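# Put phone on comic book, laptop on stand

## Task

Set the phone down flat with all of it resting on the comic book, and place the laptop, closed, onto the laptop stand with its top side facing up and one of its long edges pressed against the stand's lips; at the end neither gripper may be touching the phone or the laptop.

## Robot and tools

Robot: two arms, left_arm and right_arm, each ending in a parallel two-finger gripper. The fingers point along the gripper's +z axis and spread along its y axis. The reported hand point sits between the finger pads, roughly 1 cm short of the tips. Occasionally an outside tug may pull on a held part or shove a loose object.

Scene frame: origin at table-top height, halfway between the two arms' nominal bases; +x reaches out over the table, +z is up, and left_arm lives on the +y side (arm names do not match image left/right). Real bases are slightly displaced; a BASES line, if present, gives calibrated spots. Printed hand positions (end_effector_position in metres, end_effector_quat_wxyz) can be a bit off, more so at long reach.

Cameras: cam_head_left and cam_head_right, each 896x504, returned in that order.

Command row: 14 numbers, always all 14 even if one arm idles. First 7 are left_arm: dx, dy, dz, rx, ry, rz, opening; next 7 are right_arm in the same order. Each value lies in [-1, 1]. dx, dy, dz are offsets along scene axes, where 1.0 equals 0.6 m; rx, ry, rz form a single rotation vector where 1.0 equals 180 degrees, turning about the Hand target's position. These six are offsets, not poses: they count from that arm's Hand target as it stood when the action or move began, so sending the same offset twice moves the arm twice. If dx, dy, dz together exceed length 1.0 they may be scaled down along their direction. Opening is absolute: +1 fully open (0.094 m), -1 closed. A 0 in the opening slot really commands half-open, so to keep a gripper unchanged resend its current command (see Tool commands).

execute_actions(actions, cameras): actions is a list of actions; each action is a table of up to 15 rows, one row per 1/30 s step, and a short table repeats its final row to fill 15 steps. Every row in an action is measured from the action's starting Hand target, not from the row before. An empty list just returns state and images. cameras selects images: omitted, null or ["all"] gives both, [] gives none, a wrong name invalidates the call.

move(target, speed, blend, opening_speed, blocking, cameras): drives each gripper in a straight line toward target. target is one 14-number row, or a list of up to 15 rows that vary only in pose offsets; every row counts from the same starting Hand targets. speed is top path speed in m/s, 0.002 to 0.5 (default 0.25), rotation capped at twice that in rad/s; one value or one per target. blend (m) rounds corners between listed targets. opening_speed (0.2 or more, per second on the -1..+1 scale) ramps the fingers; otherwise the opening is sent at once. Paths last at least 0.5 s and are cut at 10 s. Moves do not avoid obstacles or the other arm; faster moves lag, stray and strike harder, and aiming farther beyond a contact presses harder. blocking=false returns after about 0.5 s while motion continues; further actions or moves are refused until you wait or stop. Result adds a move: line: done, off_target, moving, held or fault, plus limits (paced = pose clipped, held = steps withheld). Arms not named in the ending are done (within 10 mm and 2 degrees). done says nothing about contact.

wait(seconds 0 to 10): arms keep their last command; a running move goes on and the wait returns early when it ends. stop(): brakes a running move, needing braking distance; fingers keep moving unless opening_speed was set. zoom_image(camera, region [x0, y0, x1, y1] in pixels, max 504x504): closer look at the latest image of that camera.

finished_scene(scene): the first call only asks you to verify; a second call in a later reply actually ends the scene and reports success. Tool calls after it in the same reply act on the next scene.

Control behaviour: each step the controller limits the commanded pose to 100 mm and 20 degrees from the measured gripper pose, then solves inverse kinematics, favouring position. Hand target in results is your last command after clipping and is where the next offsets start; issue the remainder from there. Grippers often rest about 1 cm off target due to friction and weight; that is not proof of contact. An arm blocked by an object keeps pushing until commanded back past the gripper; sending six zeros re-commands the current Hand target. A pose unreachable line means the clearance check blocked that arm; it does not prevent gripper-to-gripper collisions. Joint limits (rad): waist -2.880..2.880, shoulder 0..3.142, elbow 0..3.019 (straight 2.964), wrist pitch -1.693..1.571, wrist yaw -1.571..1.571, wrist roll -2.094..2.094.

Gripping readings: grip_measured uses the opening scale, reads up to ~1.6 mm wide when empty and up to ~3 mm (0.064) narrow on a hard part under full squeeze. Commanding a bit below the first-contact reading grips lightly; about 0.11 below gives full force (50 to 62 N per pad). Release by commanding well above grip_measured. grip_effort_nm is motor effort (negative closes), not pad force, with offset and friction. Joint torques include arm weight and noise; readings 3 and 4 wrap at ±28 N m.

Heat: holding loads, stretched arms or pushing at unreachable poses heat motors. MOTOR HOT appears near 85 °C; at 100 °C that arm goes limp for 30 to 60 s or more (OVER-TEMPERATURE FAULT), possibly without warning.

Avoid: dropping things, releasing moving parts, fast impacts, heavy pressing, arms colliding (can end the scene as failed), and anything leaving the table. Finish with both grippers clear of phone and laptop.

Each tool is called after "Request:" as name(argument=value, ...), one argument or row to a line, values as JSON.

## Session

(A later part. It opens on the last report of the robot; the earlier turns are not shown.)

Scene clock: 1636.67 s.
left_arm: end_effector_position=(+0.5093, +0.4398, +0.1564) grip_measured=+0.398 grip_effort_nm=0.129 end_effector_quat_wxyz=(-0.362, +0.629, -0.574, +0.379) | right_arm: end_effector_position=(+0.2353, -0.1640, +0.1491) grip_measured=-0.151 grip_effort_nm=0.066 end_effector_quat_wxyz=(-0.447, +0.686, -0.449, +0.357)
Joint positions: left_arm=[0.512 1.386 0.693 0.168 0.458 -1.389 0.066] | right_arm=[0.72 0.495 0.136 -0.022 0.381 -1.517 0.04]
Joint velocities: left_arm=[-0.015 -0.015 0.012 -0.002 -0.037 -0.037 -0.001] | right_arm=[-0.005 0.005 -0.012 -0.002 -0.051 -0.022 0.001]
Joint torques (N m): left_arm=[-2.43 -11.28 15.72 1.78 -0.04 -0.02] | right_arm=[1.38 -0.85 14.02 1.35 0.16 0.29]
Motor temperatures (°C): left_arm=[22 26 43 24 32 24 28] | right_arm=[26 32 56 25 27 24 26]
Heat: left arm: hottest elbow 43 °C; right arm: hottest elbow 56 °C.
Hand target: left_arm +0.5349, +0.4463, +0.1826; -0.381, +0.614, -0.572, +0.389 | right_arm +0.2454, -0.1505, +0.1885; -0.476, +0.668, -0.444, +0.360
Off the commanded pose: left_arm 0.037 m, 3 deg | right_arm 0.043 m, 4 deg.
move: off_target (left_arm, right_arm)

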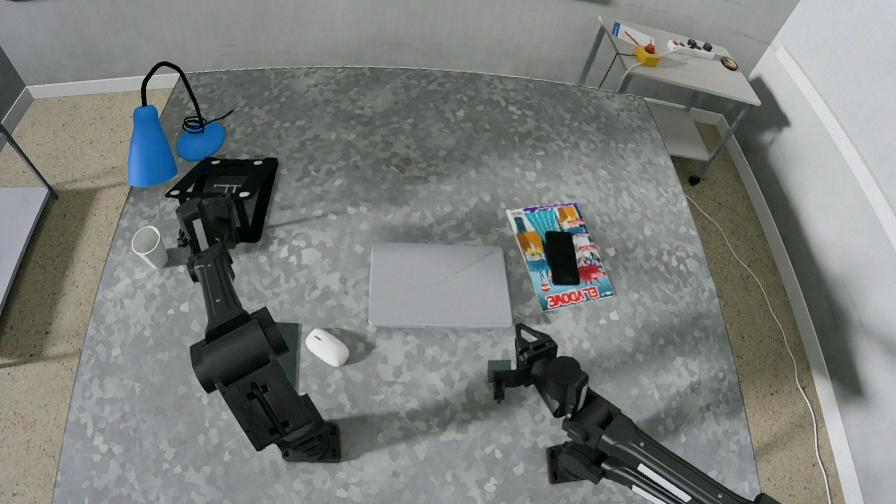

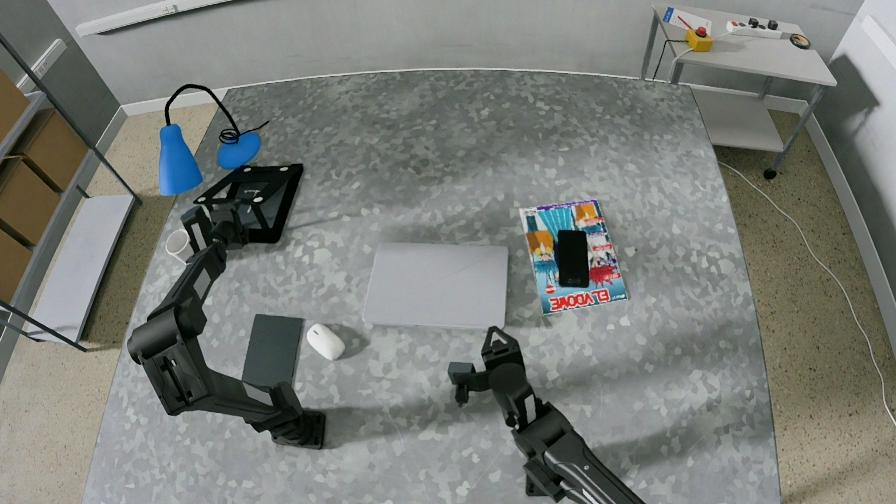

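Request:
move(
  target=[
    [0.045, -0.005, -0.005, 0, 0, 0, 0.4, 0, 0, 0, 0, 0, 0, -0.15],
  ],
  speed=0.05,
  cameras=["cam_head_left","cam_head_right"],
)

Request:
zoom_image(
  camera="cam_head_left",
  region=[140, 150, 280, 260],
)

Request:
zoom_image(
  camera="cam_head_right",
  region=[160, 150, 310, 270],
)

Scene clock: 1643.13 s.
left_arm: end_effector_position=(+0.5337, +0.4361, +0.1505) grip_measured=+0.398 grip_effort_nm=0.129 end_effector_quat_wxyz=(-0.355, +0.633, -0.576, +0.376) | right_arm: end_effector_position=(+0.2353, -0.1640, +0.1492) grip_measured=-0.151 grip_effort_nm=0.061 end_effector_quat_wxyz=(-0.447, +0.686, -0.449, +0.357)
Joint positions: left_arm=[0.473 1.446 0.744 0.168 0.423 -1.408 0.066] | right_arm=[0.72 0.495 0.136 -0.022 0.381 -1.517 0.04]
Joint velocities: left_arm=[-0.024 0.005 -0.007 0.012 -0.022 -0.066 0] | right_arm=[0.005 0.005 0.012 -0.007 0.051 -0.007 -0.001]
Joint torques (N m): left_arm=[-3.02 -11.63 15.82 2.3 -0.07 -0.06] | right_arm=[1.44 -0.79 14.02 1.35 0.16 0.28]
Motor temperatures (°C): left_arm=[22 26 44 24 32 24 28] | right_arm=[26 32 57 25 26 24 26]
Heat: left arm: hottest elbow 44 °C; right arm: hottest elbow 57 °C.
Hand target: left_arm +0.5618, +0.4430, +0.1797; -0.381, +0.614, -0.572, +0.389 | right_arm +0.2453, -0.1505, +0.1886; -0.476, +0.668, -0.444, +0.361
Off the commanded pose: left_arm 0.041 m, 4 deg | right_arm 0.043 m, 4 deg.
move: off_target (left_arm, right_arm)

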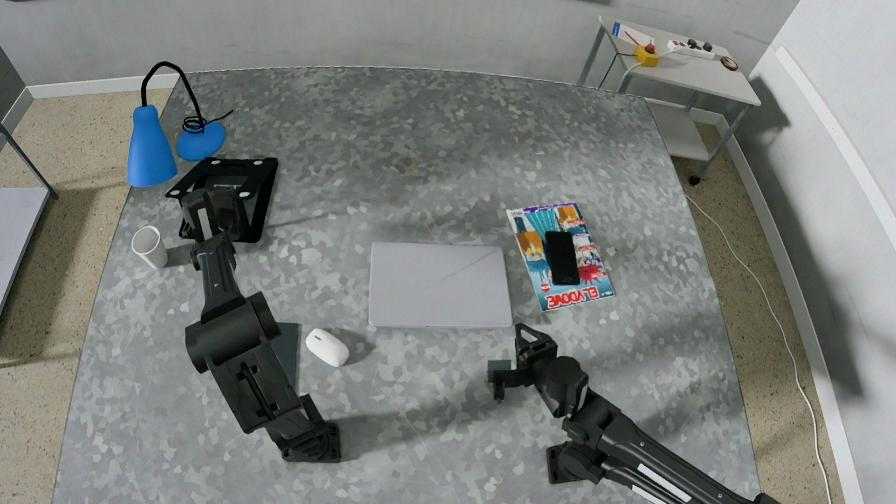

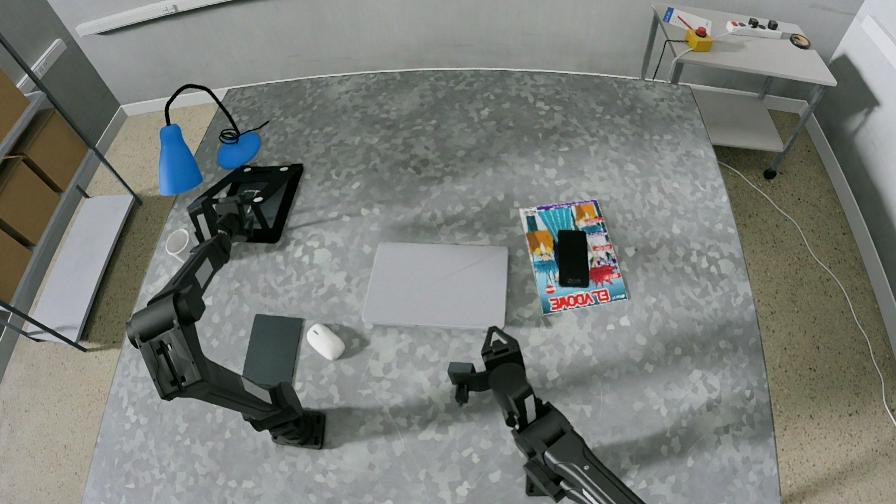

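Scaled by 3.600.

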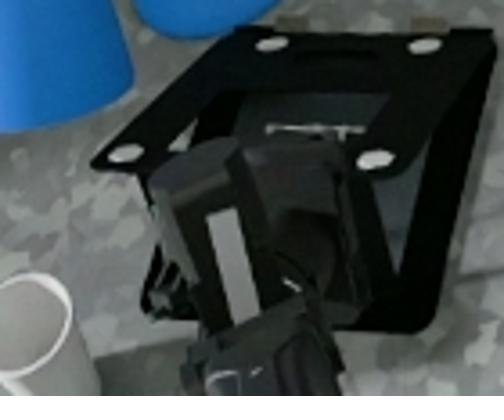

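Scaled by 3.360.

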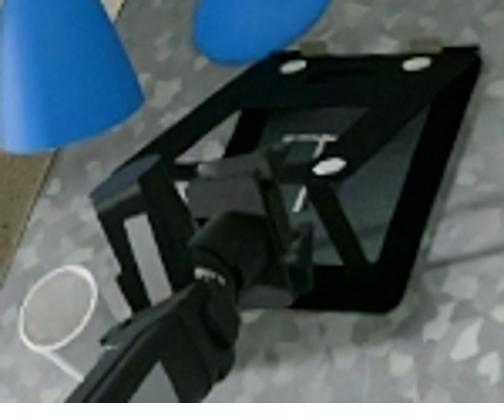

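Request:
move(
  target=[0.0, 0, 0, 0, 0, 0, -0.6, 0, 0, 0, 0, 0, 0, -0.15],
  speed=0.05,
  opening_speed=0.4,
  cameras=["cam_head_left","cam_head_right"],
)

Request:
zoom_image(
  camera="cam_head_left",
  region=[140, 150, 280, 260],
)

Request:
zoom_image(
  camera="cam_head_right",
  region=[160, 150, 310, 270],
)

Scene clock: 1648.47 s.
left_arm: end_effector_position=(+0.5338, +0.4362, +0.1506) grip_measured=-0.597 grip_effort_nm=-0.085 end_effector_quat_wxyz=(-0.355, +0.633, -0.575, +0.376) | right_arm: end_effector_position=(+0.2353, -0.1640, +0.1492) grip_measured=-0.151 grip_effort_nm=0.061 end_effector_quat_wxyz=(-0.447, +0.686, -0.449, +0.357)
Joint positions: left_arm=[0.473 1.446 0.745 0.168 0.423 -1.409 0.019] | right_arm=[0.72 0.495 0.136 -0.022 0.381 -1.517 0.04]
Joint velocities: left_arm=[-0.005 -0.005 -0.017 -0.007 -0.022 -0.007 0] | right_arm=[0.005 -0.024 0.002 -0.002 -0.051 0.022 -0.001]
Joint torques (N m): left_arm=[-2.14 -11.46 15.83 2.21 -0.11 0.03] | right_arm=[1.49 -0.73 14.02 1.33 0.16 0.28]
Motor temperatures (°C): left_arm=[22 26 45 24 31 24 28] | right_arm=[26 32 57 25 26 24 26]
Heat: left arm: hottest elbow 45 °C; right arm: hottest elbow 57 °C.
Hand target: left_arm +0.5618, +0.4430, +0.1796; -0.381, +0.614, -0.572, +0.389 | right_arm +0.2453, -0.1505, +0.1886; -0.476, +0.668, -0.444, +0.361
Off the commanded pose: left_arm 0.041 m, 4 deg | right_arm 0.043 m, 4 deg.
move: off_target (left_arm, right_arm)

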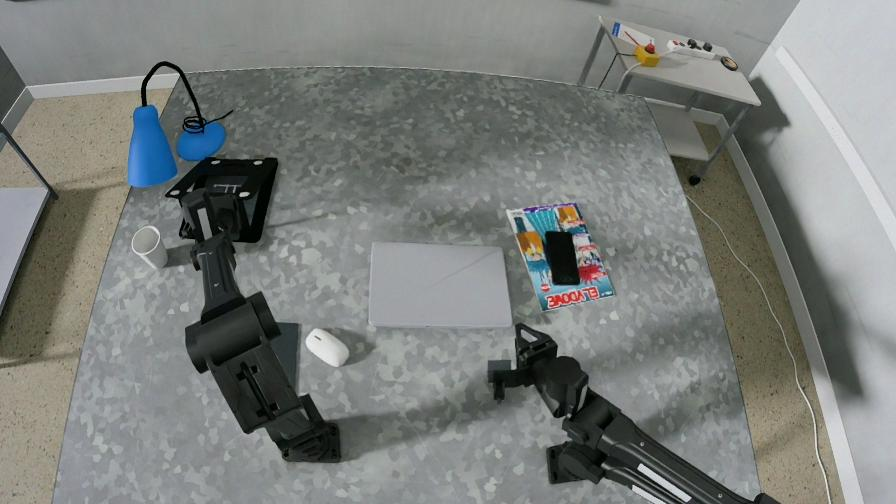

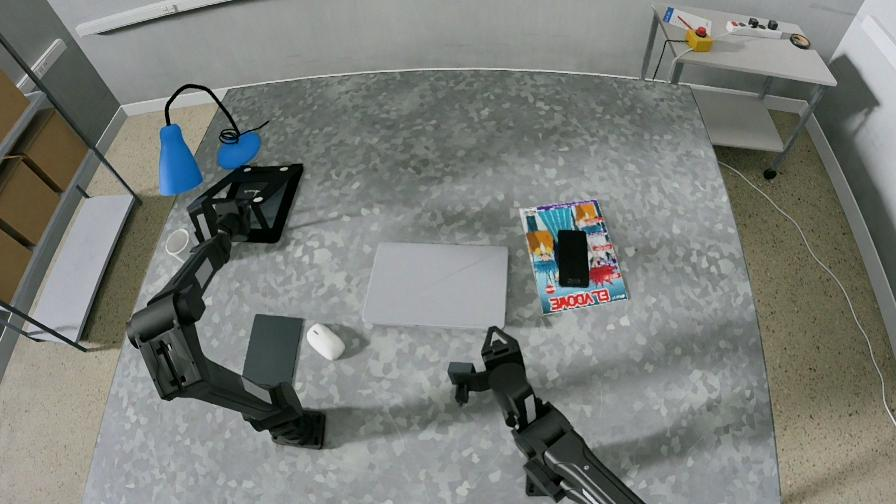

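Scaled by 3.600.

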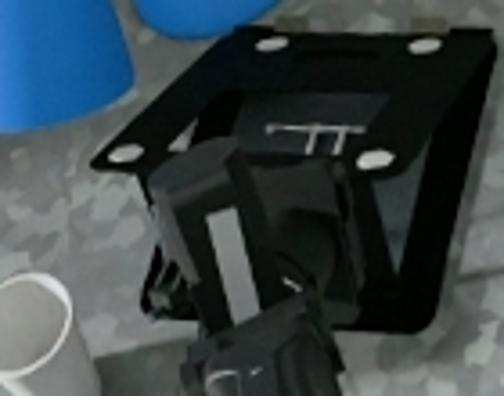

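Scaled by 3.360.

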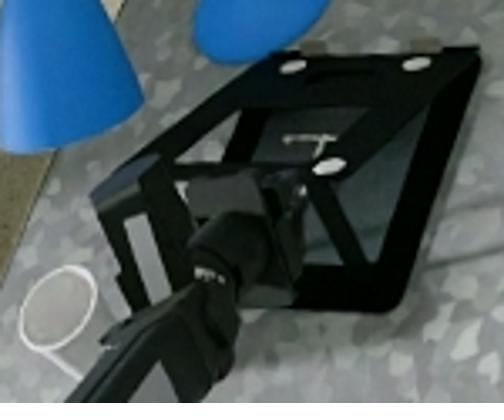

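Request:
move(
  target=[0.0, 0, 0, 0, 0, 0, -0.97, 0, 0, 0, 0, 0, 0, -0.15],
  speed=0.05,
  opening_speed=0.25,
  cameras=["cam_head_left","cam_head_right"],
)

Request:
zoom_image(
  camera="cam_head_left",
  region=[140, 150, 280, 260],
)

Request:
zoom_image(
  camera="cam_head_right",
  region=[160, 150, 310, 270],
)

Scene clock: 1653.20 s.
left_arm: end_effector_position=(+0.5354, +0.4367, +0.1530) grip_measured=-0.963 grip_effort_nm=-0.857 end_effector_quat_wxyz=(-0.360, +0.627, -0.580, +0.374) | right_arm: end_effector_position=(+0.2353, -0.1640, +0.1492) grip_measured=-0.151 grip_effort_nm=0.071 end_effector_quat_wxyz=(-0.447, +0.686, -0.449, +0.357)
Joint positions: left_arm=[0.472 1.446 0.749 0.168 0.423 -1.394 0.002] | right_arm=[0.72 0.495 0.136 -0.022 0.381 -1.517 0.04]
Joint velocities: left_arm=[-0.024 0.005 0.002 0.027 -0.022 -0.007 0] | right_arm=[-0.005 0.005 -0.002 0.007 0.007 -0.007 0.001]
Joint torques (N m): left_arm=[-3.14 -11.4 15.34 2.19 -0.07 -0.11] | right_arm=[1.49 -0.79 14.02 1.33 0.16 0.28]
Motor temperatures (°C): left_arm=[22 26 46 24 31 24 28] | right_arm=[26 32 58 25 26 24 26]
Heat: left arm: hottest elbow 46 °C; right arm: hottest elbow 58 °C.
Hand target: left_arm +0.5619, +0.4429, +0.1797; -0.381, +0.614, -0.572, +0.389 | right_arm +0.2453, -0.1505, +0.1886; -0.476, +0.668, -0.444, +0.361
Off the commanded pose: left_arm 0.038 m, 3 deg | right_arm 0.043 m, 4 deg.
move: off_target (left_arm, right_arm)

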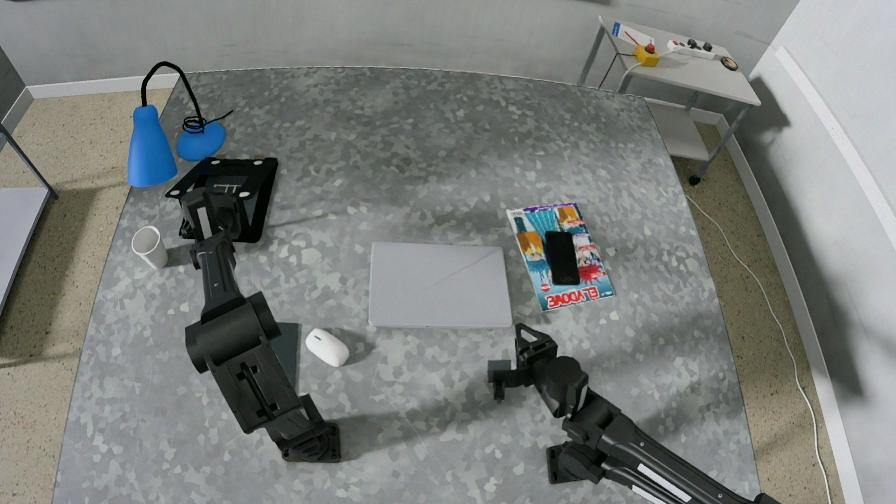

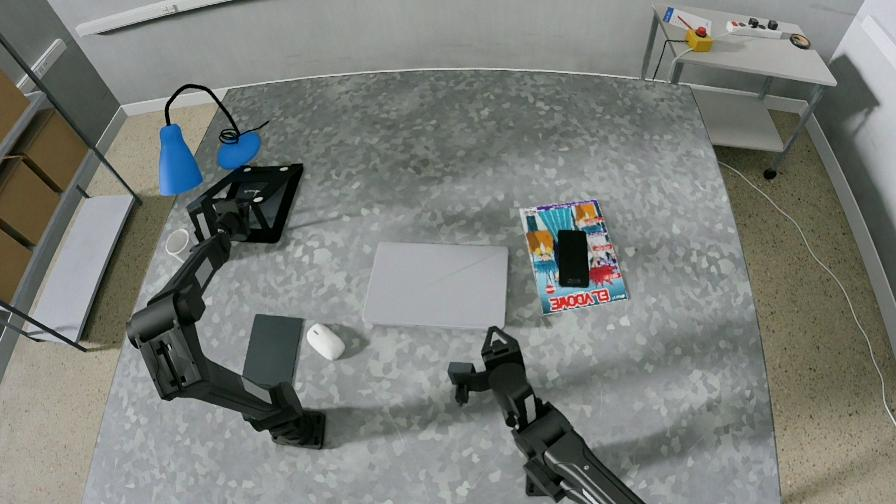

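Scaled by 3.600.

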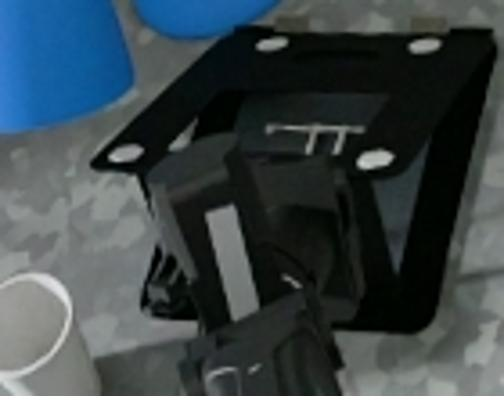

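Scaled by 3.360.

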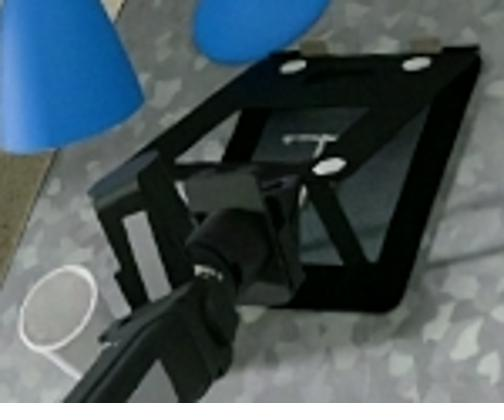

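Request:
move(
  target=[
    [-0.12, -0.05, 0.0, 0, 0, 0, -0.97, 0, 0, 0, 0, 0, 0, -0.15],
  ],
  speed=0.06,
  cameras=["cam_head_left","cam_head_right"],
)

Request:
zoom_image(
  camera="cam_head_left",
  region=[130, 130, 330, 290],
)

Scene clock: 1660.13 s.
left_arm: end_effector_position=(+0.4906, +0.4112, +0.1542) grip_measured=-0.964 grip_effort_nm=-0.828 end_effector_quat_wxyz=(-0.361, +0.625, -0.581, +0.376) | right_arm: end_effector_position=(+0.2352, -0.1641, +0.1492) grip_measured=-0.151 grip_effort_nm=0.066 end_effector_quat_wxyz=(-0.447, +0.686, -0.449, +0.357)
Joint positions: left_arm=[0.472 1.309 0.616 0.168 0.428 -1.392 0.002] | right_arm=[0.72 0.493 0.136 -0.024 0.381 -1.517 0.04]
Joint velocities: left_arm=[-0.005 0.005 0.007 -0.012 -0.037 0.037 0] | right_arm=[-0.005 0.005 -0.002 -0.007 0.066 -0.007 0]
Joint torques (N m): left_arm=[-0.15 -13.45 9.98 2.03 0.53 -0.05] | right_arm=[1.49 -0.67 14.02 1.4 0.16 0.28]
Motor temperatures (°C): left_arm=[22 26 46 24 31 24 28] | right_arm=[26 32 58 25 26 24 26]
Heat: left arm: hottest elbow 46 °C; right arm: hottest elbow 58 °C.
Hand target: left_arm +0.4895, +0.4138, +0.1797; -0.381, +0.614, -0.572, +0.389 | right_arm +0.2454, -0.1505, +0.1886; -0.476, +0.668, -0.444, +0.361
Off the commanded pose: left_arm 0.026 m, 3 deg | right_arm 0.043 m, 4 deg.
move: off_target (left_arm, right_arm)

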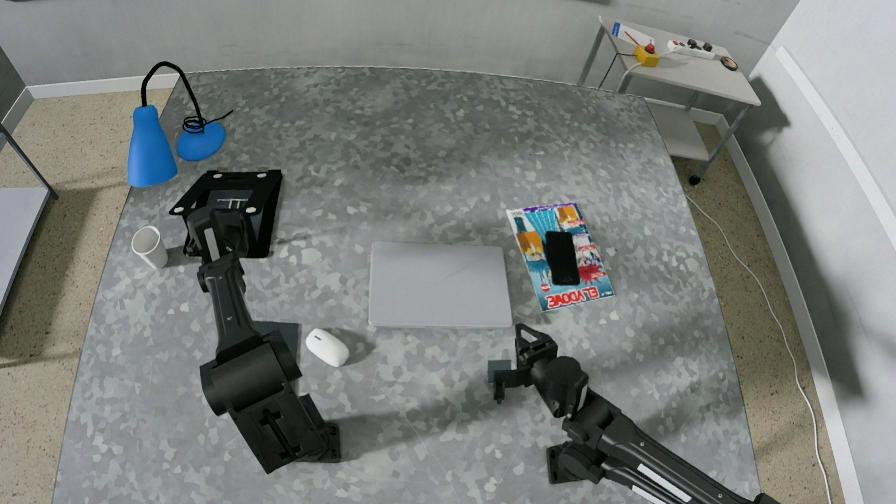

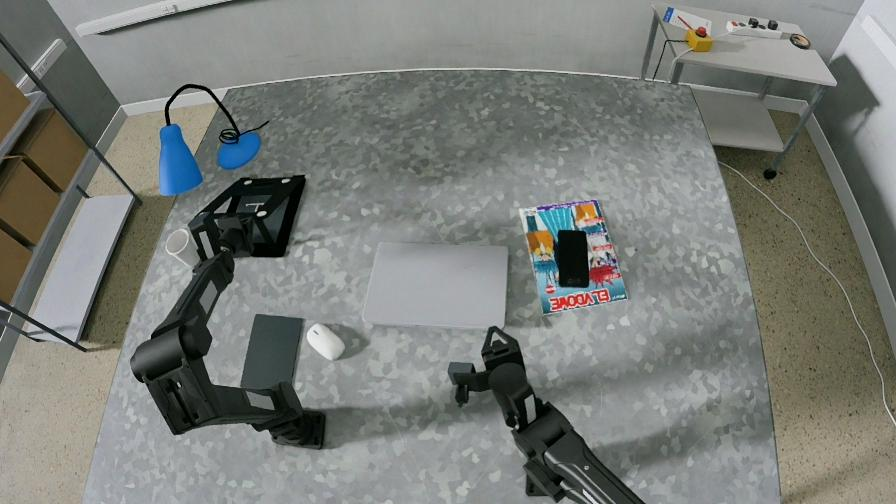

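Scaled by 2.520.

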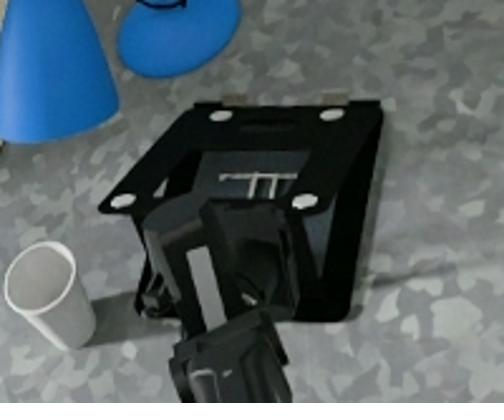

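Request:
move(
  target=[
    [-0.02, -0.15, 0.0, 0, 0, 0.0, -0.97, 0, 0, 0, 0, 0, 0, -0.15],
  ],
  speed=0.06,
  cameras=["cam_head_left","cam_head_right"],
)

Request:
zoom_image(
  camera="cam_head_left",
  region=[130, 130, 330, 290],
)

Scene clock: 1665.80 s.
left_arm: end_effector_position=(+0.4715, +0.3343, +0.1541) grip_measured=-0.967 grip_effort_nm=-0.828 end_effector_quat_wxyz=(-0.365, +0.633, -0.576, +0.367) | right_arm: end_effector_position=(+0.2351, -0.1641, +0.1494) grip_measured=-0.151 grip_effort_nm=0.071 end_effector_quat_wxyz=(-0.447, +0.686, -0.449, +0.357)
Joint positions: left_arm=[0.261 1.161 0.497 0.168 0.217 -1.505 0.002] | right_arm=[0.72 0.492 0.136 -0.024 0.381 -1.517 0.04]
Joint velocities: left_arm=[-0.005 -0.015 -0.017 -0.017 0.022 0.037 -0.003] | right_arm=[-0.005 -0.005 0.002 -0.007 -0.022 0.007 0]
Joint torques (N m): left_arm=[-3.25 -11.34 10.67 2.29 0.2 -0.05] | right_arm=[1.38 -0.56 14.02 1.37 0.16 0.28]
Motor temperatures (°C): left_arm=[22 26 45 24 31 24 28] | right_arm=[26 32 59 25 26 24 26]
Heat: left arm: hottest elbow 45 °C; right arm: hottest elbow 59 °C.
Hand target: left_arm +0.4764, +0.3242, +0.1794; -0.381, +0.614, -0.571, +0.389 | right_arm +0.2453, -0.1504, +0.1885; -0.476, +0.668, -0.444, +0.360
Off the commanded pose: left_arm 0.028 m, 4 deg | right_arm 0.043 m, 4 deg.
move: off_target (left_arm, right_arm)

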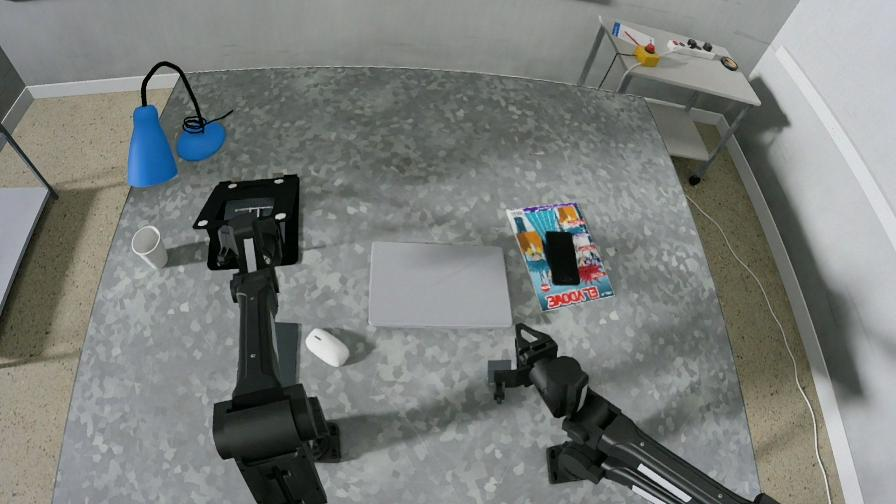

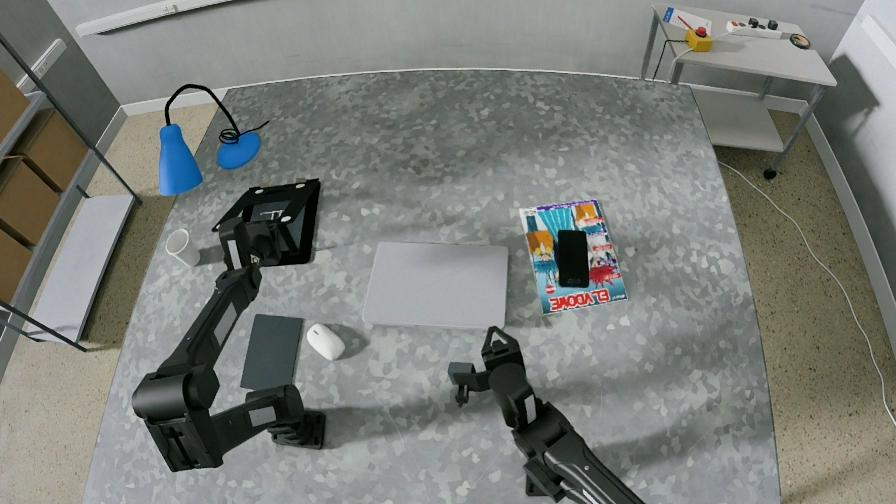

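Scaled by 2.520.

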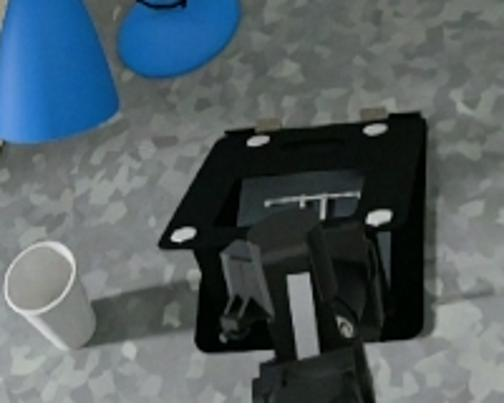

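Request:
move(
  target=[
    [-0.02, -0.11, 0.0, 0, 0, -0.06, -0.97, 0, 0, 0, 0, 0, 0, -0.15],
  ],
  speed=0.06,
  cameras=["cam_head_left","cam_head_right"],
)

Request:
zoom_image(
  camera="cam_head_left",
  region=[130, 130, 330, 290],
)

Scene clock: 1670.93 s.
left_arm: end_effector_position=(+0.4607, +0.2710, +0.1543) grip_measured=-0.965 grip_effort_nm=-0.759 end_effector_quat_wxyz=(-0.326, +0.587, -0.621, +0.403) | right_arm: end_effector_position=(+0.2351, -0.1641, +0.1495) grip_measured=-0.151 grip_effort_nm=0.066 end_effector_quat_wxyz=(-0.448, +0.686, -0.449, +0.357)
Joint positions: left_arm=[0.147 1.101 0.456 0.145 0.273 -1.501 0.002] | right_arm=[0.72 0.492 0.136 -0.024 0.381 -1.517 0.04]
Joint velocities: left_arm=[-0.015 -0.015 -0.017 -0.002 -0.051 0.051 0.001] | right_arm=[-0.005 -0.005 -0.007 -0.007 -0.037 -0.007 0.001]
Joint torques (N m): left_arm=[-3.78 -10.52 11.04 2.04 0.55 0.24] | right_arm=[1.32 -0.73 14.04 1.37 0.17 0.29]
Motor temperatures (°C): left_arm=[22 26 44 24 31 24 28] | right_arm=[26 32 59 25 26 24 26]
Heat: left arm: hottest elbow 44 °C; right arm: hottest elbow 59 °C.
Hand target: left_arm +0.4638, +0.2584, +0.1791; -0.342, +0.558, -0.627, +0.423 | right_arm +0.2453, -0.1505, +0.1885; -0.476, +0.668, -0.444, +0.360
Off the commanded pose: left_arm 0.028 m, 5 deg | right_arm 0.043 m, 4 deg.
move: off_target (left_arm, right_arm)

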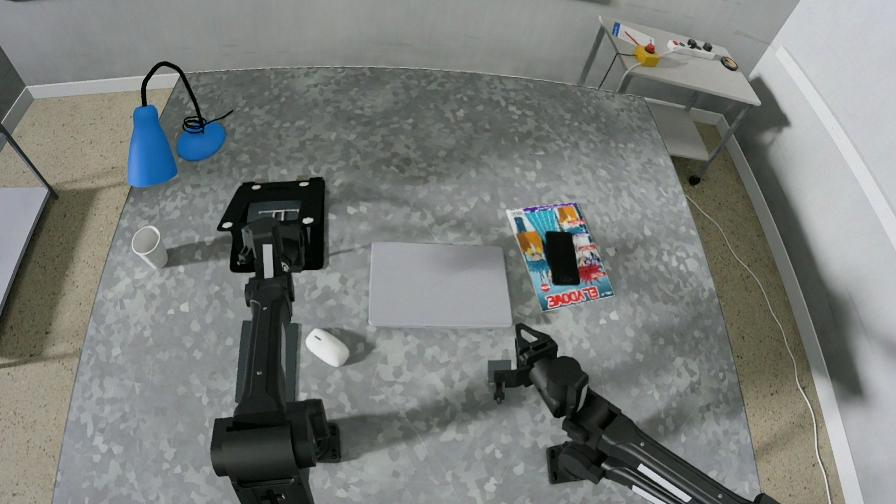

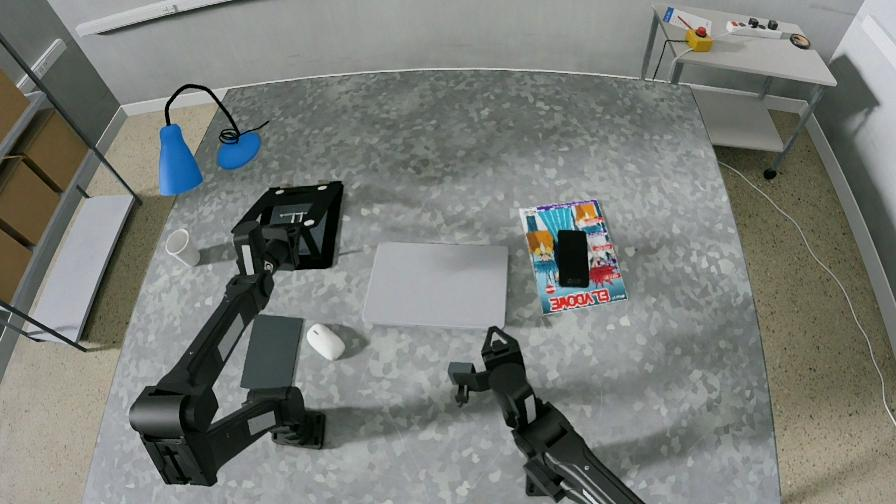

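Scaled by 2.520.

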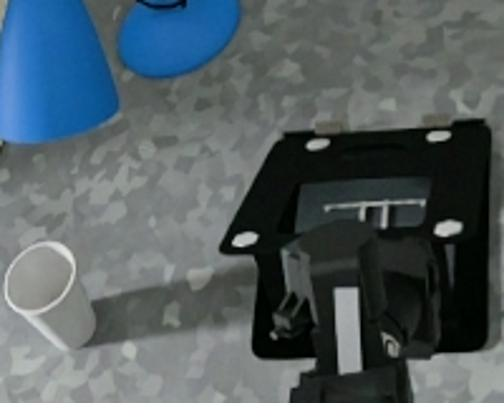

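Request:
move(
  target=[
    [0.0, -0.07, 0.0, 0, 0, -0.03, -0.97, 0, 0, 0, 0, 0, 0, -0.15],
  ],
  speed=0.06,
  cameras=["cam_head_left","cam_head_right"],
)

Request:
zoom_image(
  camera="cam_head_left",
  region=[180, 140, 400, 300],
)

Scene clock: 1677.27 s.
left_arm: end_effector_position=(+0.4613, +0.2291, +0.1548) grip_measured=-0.964 grip_effort_nm=-0.598 end_effector_quat_wxyz=(+0.306, -0.557, +0.648, -0.419) | right_arm: end_effector_position=(+0.2351, -0.1641, +0.1495) grip_measured=-0.151 grip_effort_nm=0.066 end_effector_quat_wxyz=(-0.448, +0.686, -0.449, +0.357)
Joint positions: left_arm=[0.049 1.1 0.456 0.144 0.273 -1.504 0.002] | right_arm=[0.72 0.492 0.136 -0.024 0.381 -1.517 0.04]
Joint velocities: left_arm=[-0.015 -0.005 -0.012 0.007 -0.022 -0.051 0.001] | right_arm=[0.005 -0.015 -0.002 -0.002 0.037 0.007 0]
Joint torques (N m): left_arm=[-2.9 -10.05 10.8 2.03 0.45 0.24] | right_arm=[1.44 -0.62 14.02 1.37 0.16 0.29]
Motor temperatures (°C): left_arm=[22 26 44 24 31 24 28] | right_arm=[26 32 60 25 26 24 26]
Heat: left arm: hottest elbow 44 °C; right arm: hottest elbow 60 °C.
Hand target: left_arm +0.4634, +0.2165, +0.1788; +0.321, -0.528, +0.652, -0.439 | right_arm +0.2453, -0.1505, +0.1885; -0.476, +0.668, -0.444, +0.360
Off the commanded pose: left_arm 0.027 m, 4 deg | right_arm 0.043 m, 4 deg.
move: off_target (left_arm, right_arm)

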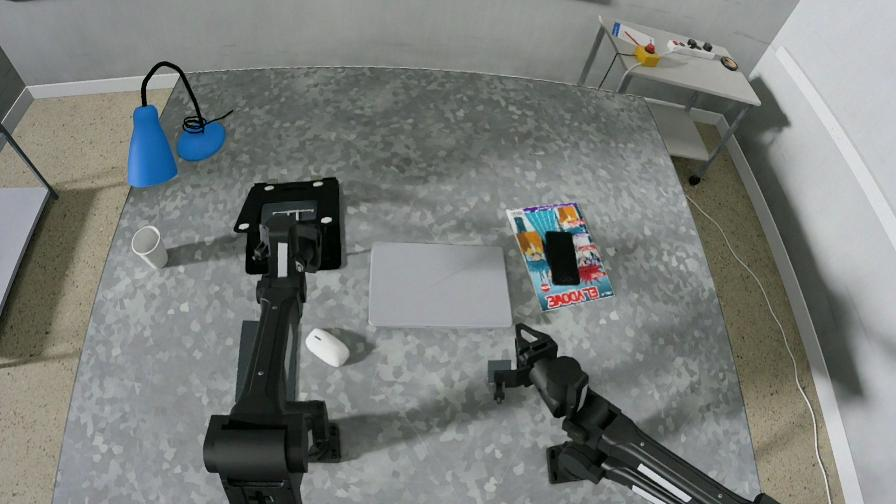

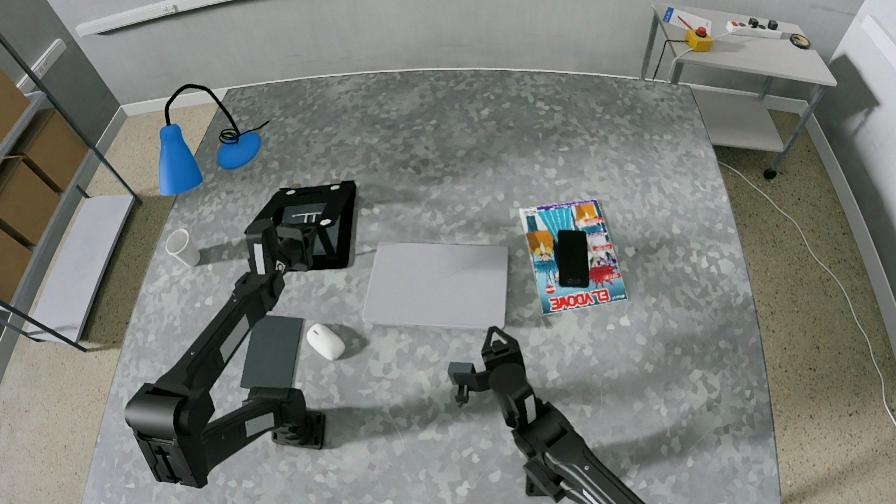

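Scaled by 2.291.

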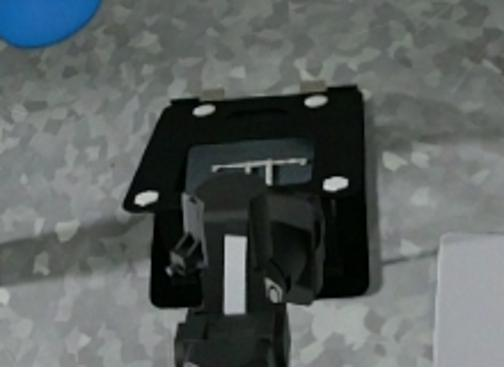

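Request:
move(
  target=[0.0, 0.02, -0.03, 0, 0, 0, -0.1, 0, 0, 0, 0, 0, 0, -0.15],
  speed=0.04,
  opening_speed=0.4,
  cameras=["cam_head_left","cam_head_right"],
)

Request:
zoom_image(
  camera="cam_head_left",
  region=[180, 140, 400, 300],
)

Scene clock: 1684.63 s.
left_arm: end_effector_position=(+0.4618, +0.2235, +0.1608) grip_measured=-0.103 grip_effort_nm=0.129 end_effector_quat_wxyz=(+0.314, -0.530, +0.655, -0.438) | right_arm: end_effector_position=(+0.2351, -0.1641, +0.1495) grip_measured=-0.151 grip_effort_nm=0.071 end_effector_quat_wxyz=(-0.448, +0.686, -0.449, +0.357)
Joint positions: left_arm=[0.053 1.1 0.444 0.198 0.317 -1.477 0.042] | right_arm=[0.72 0.492 0.136 -0.024 0.381 -1.517 0.04]
Joint velocities: left_arm=[-0.005 -0.005 0.007 -0.012 0.037 -0.022 0] | right_arm=[0.005 -0.005 -0.002 0.007 0.007 0.007 -0.001]
Joint torques (N m): left_arm=[-0.32 -5.77 9.54 2.69 0.2 0.14] | right_arm=[1.44 -0.62 14.02 1.39 0.16 0.28]
Motor temperatures (°C): left_arm=[22 26 43 24 31 24 28] | right_arm=[26 32 60 25 26 24 26]
Heat: left arm: hottest elbow 43 °C; right arm: hottest elbow 60 °C.
Hand target: left_arm +0.4634, +0.2287, +0.1609; +0.322, -0.528, +0.653, -0.438 | right_arm +0.2453, -0.1505, +0.1885; -0.476, +0.668, -0.444, +0.360
Off the commanded pose: left_arm 0.005 m, 1 deg | right_arm 0.043 m, 4 deg.
move: off_target (right_arm)

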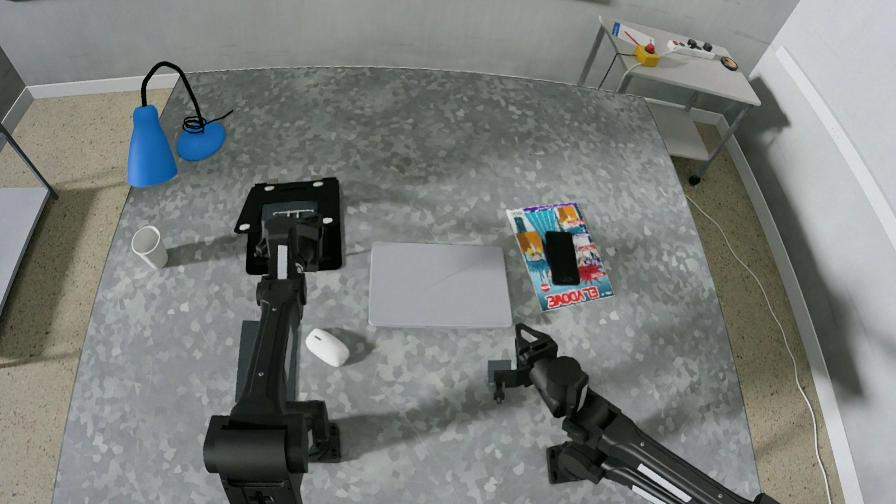

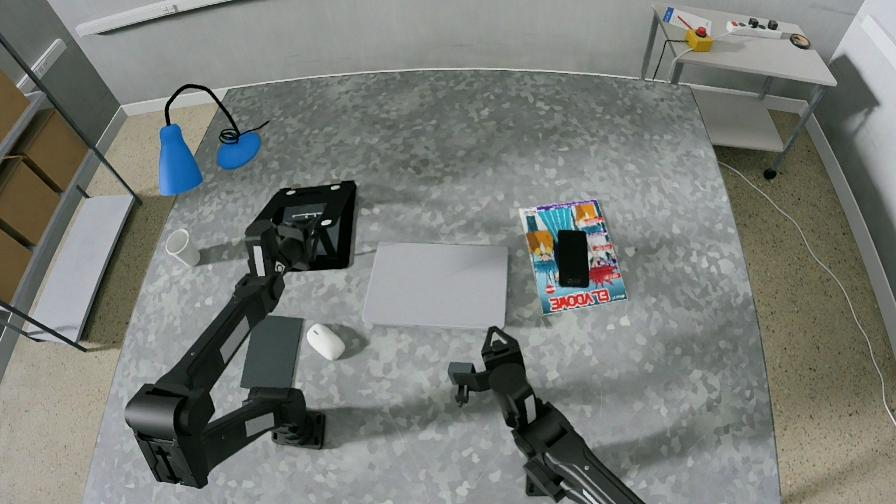

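Scaled by 2.291.

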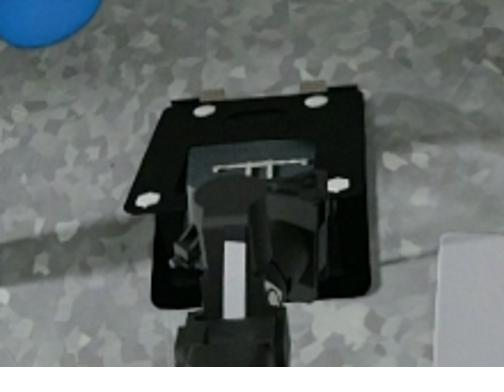

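Back off.

Request:
move(
  target=[-0.18, 0.0, 0.02, 0, 0, 0, -0.1, 0, 0, 0, 0, 0, 0, -0.15],
  speed=0.06,
  cameras=["cam_head_left","cam_head_right"],
)

Request:
zoom_image(
  camera="cam_head_left",
  region=[180, 140, 400, 300],
)

Request:
zoom_image(
  camera="cam_head_right",
  region=[220, 150, 440, 310],
)

Scene clock: 1691.40 s.
left_arm: end_effector_position=(+0.3598, +0.2261, +0.1769) grip_measured=-0.102 grip_effort_nm=0.129 end_effector_quat_wxyz=(+0.320, -0.525, +0.653, -0.443) | right_arm: end_effector_position=(+0.2350, -0.1642, +0.1492) grip_measured=-0.151 grip_effort_nm=0.061 end_effector_quat_wxyz=(-0.447, +0.686, -0.449, +0.357)
Joint positions: left_arm=[0.116 0.606 0.276 -0.119 0.376 -1.447 0.042] | right_arm=[0.72 0.492 0.136 -0.026 0.381 -1.517 0.04]
Joint velocities: left_arm=[-0.005 -0.005 -0.012 0.007 0.007 0.037 0.001] | right_arm=[0.005 -0.015 0.002 -0.012 -0.037 -0.007 0]
Joint torques (N m): left_arm=[-0.15 -2.55 10.61 1.22 0.18 0.09] | right_arm=[1.38 -0.56 14.02 1.43 0.17 0.29]
Motor temperatures (°C): left_arm=[22 26 42 24 31 24 28] | right_arm=[26 32 60 25 26 24 26]
Heat: left arm: hottest elbow 42 °C; right arm: hottest elbow 60 °C.
Hand target: left_arm +0.3560, +0.2300, +0.1726; +0.321, -0.528, +0.653, -0.438 | right_arm +0.2453, -0.1505, +0.1885; -0.476, +0.668, -0.444, +0.360
Off the commanded pose: left_arm 0.007 m, 1 deg | right_arm 0.043 m, 4 deg.
move: off_target (right_arm)

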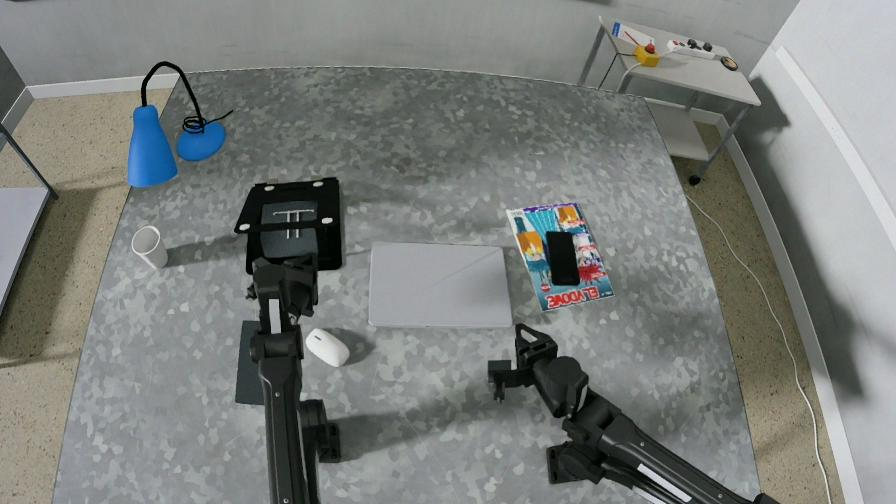

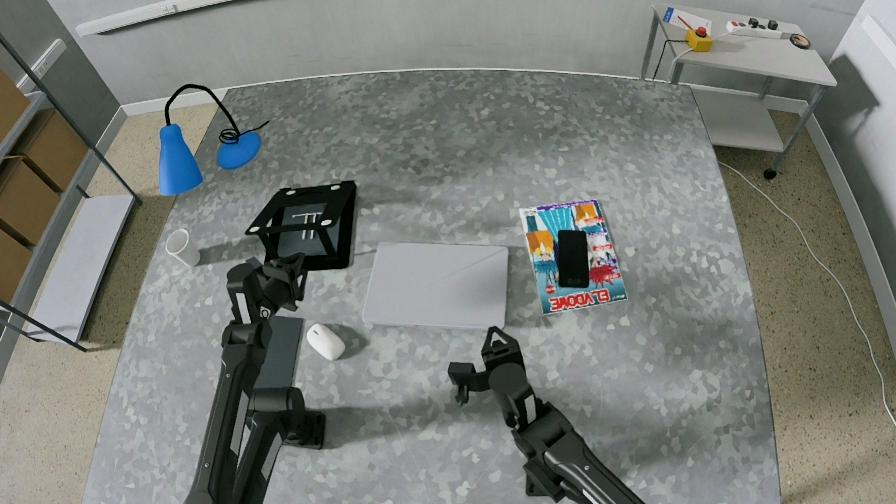

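Scaled by 2.291.

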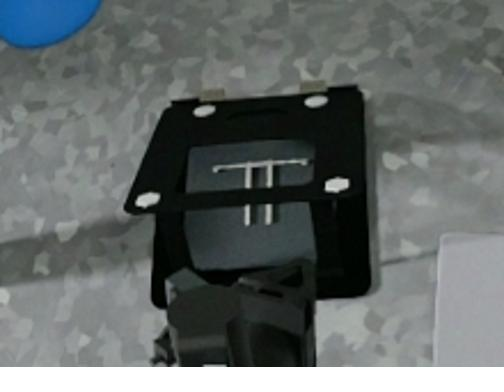

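Scaled by 2.291.

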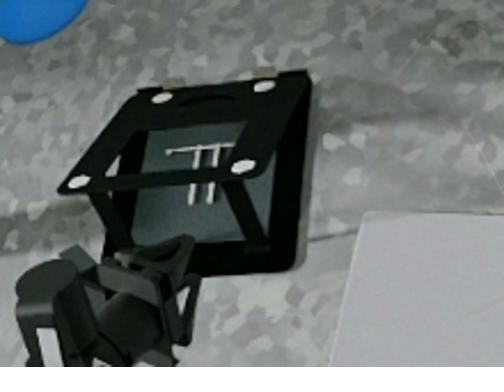

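Request:
move(
  target=[-0.15, -0.293, -0.06, -0.009, -0.026, -0.021, -0.15, 0.035, -0.013, -0.12, 0.009, -0.026, 0, -0.15],
  speed=0.12,
  cameras=["cam_head_left","cam_head_right"],
)

Request:
zoom_image(
  camera="cam_head_left",
  region=[330, 230, 550, 390],
)

Request:
zoom_image(
  camera="cam_head_right",
  region=[330, 230, 550, 390],
)

Scene clock: 1700.23 s.
left_arm: end_effector_position=(+0.2655, +0.0604, +0.1358) grip_measured=-0.148 grip_effort_nm=-0.081 end_effector_quat_wxyz=(+0.328, -0.494, +0.650, -0.474) | right_arm: end_effector_position=(+0.2665, -0.1531, +0.1223) grip_measured=-0.151 grip_effort_nm=0.066 end_effector_quat_wxyz=(-0.510, +0.644, -0.427, +0.378)
Joint positions: left_arm=[-1.057 0.598 0.122 0.037 -0.663 -1.897 0.04] | right_arm=[0.636 1.047 0.046 0.796 0.29 -1.565 0.04]
Joint velocities: left_arm=[-0.005 0.005 0.002 -0.007 0.066 -0.037 -0.001] | right_arm=[-0.005 0.005 -0.027 0.012 0.007 0.066 0]
Joint torques (N m): left_arm=[-3.25 -0.15 10.62 2.36 -0.35 0.02] | right_arm=[-0.44 -2.26 5 1.99 -0.04 0.15]
Motor temperatures (°C): left_arm=[22 25 42 24 31 24 28] | right_arm=[26 32 60 25 26 24 26]
Heat: left arm: hottest elbow 42 °C; right arm: hottest elbow 60 °C.
Hand target: left_arm +0.2639, +0.0560, +0.1364; +0.324, -0.493, +0.648, -0.482 | right_arm +0.2654, -0.1588, +0.1164; -0.503, +0.646, -0.429, +0.382
Off the commanded pose: left_arm 0.006 m, 1 deg | right_arm 0.008 m, 1 deg.
move: done

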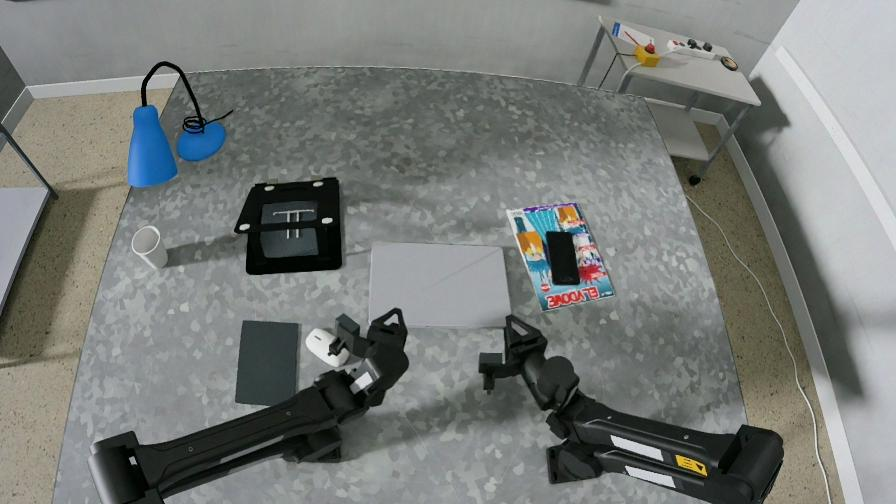

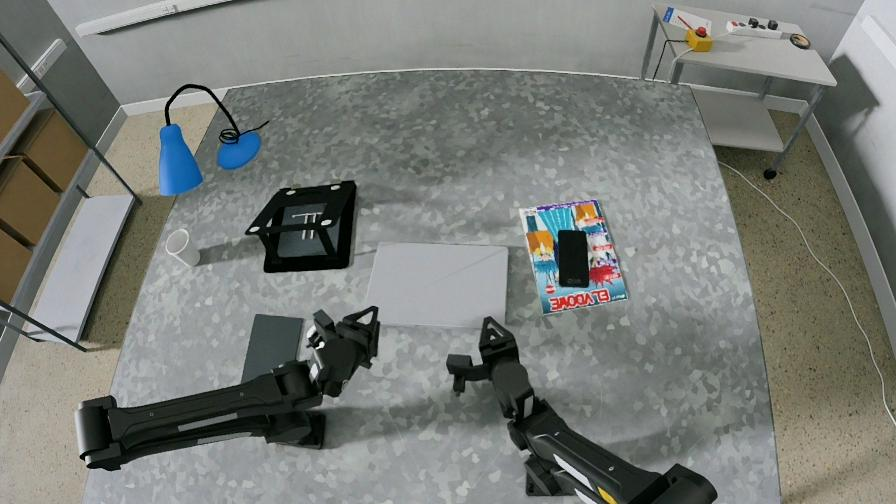

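Scaled by 2.291.

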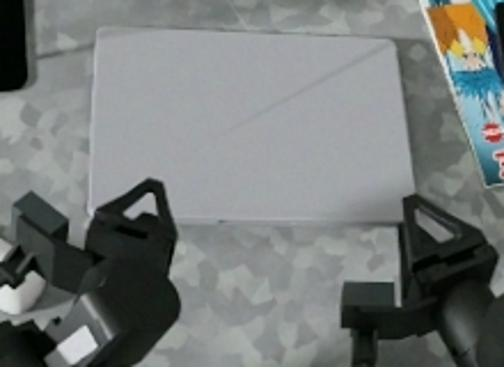

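Scaled by 2.291.

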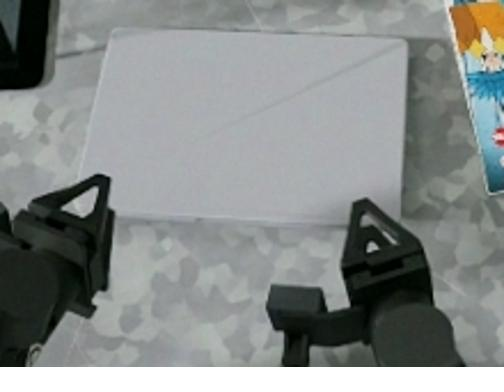

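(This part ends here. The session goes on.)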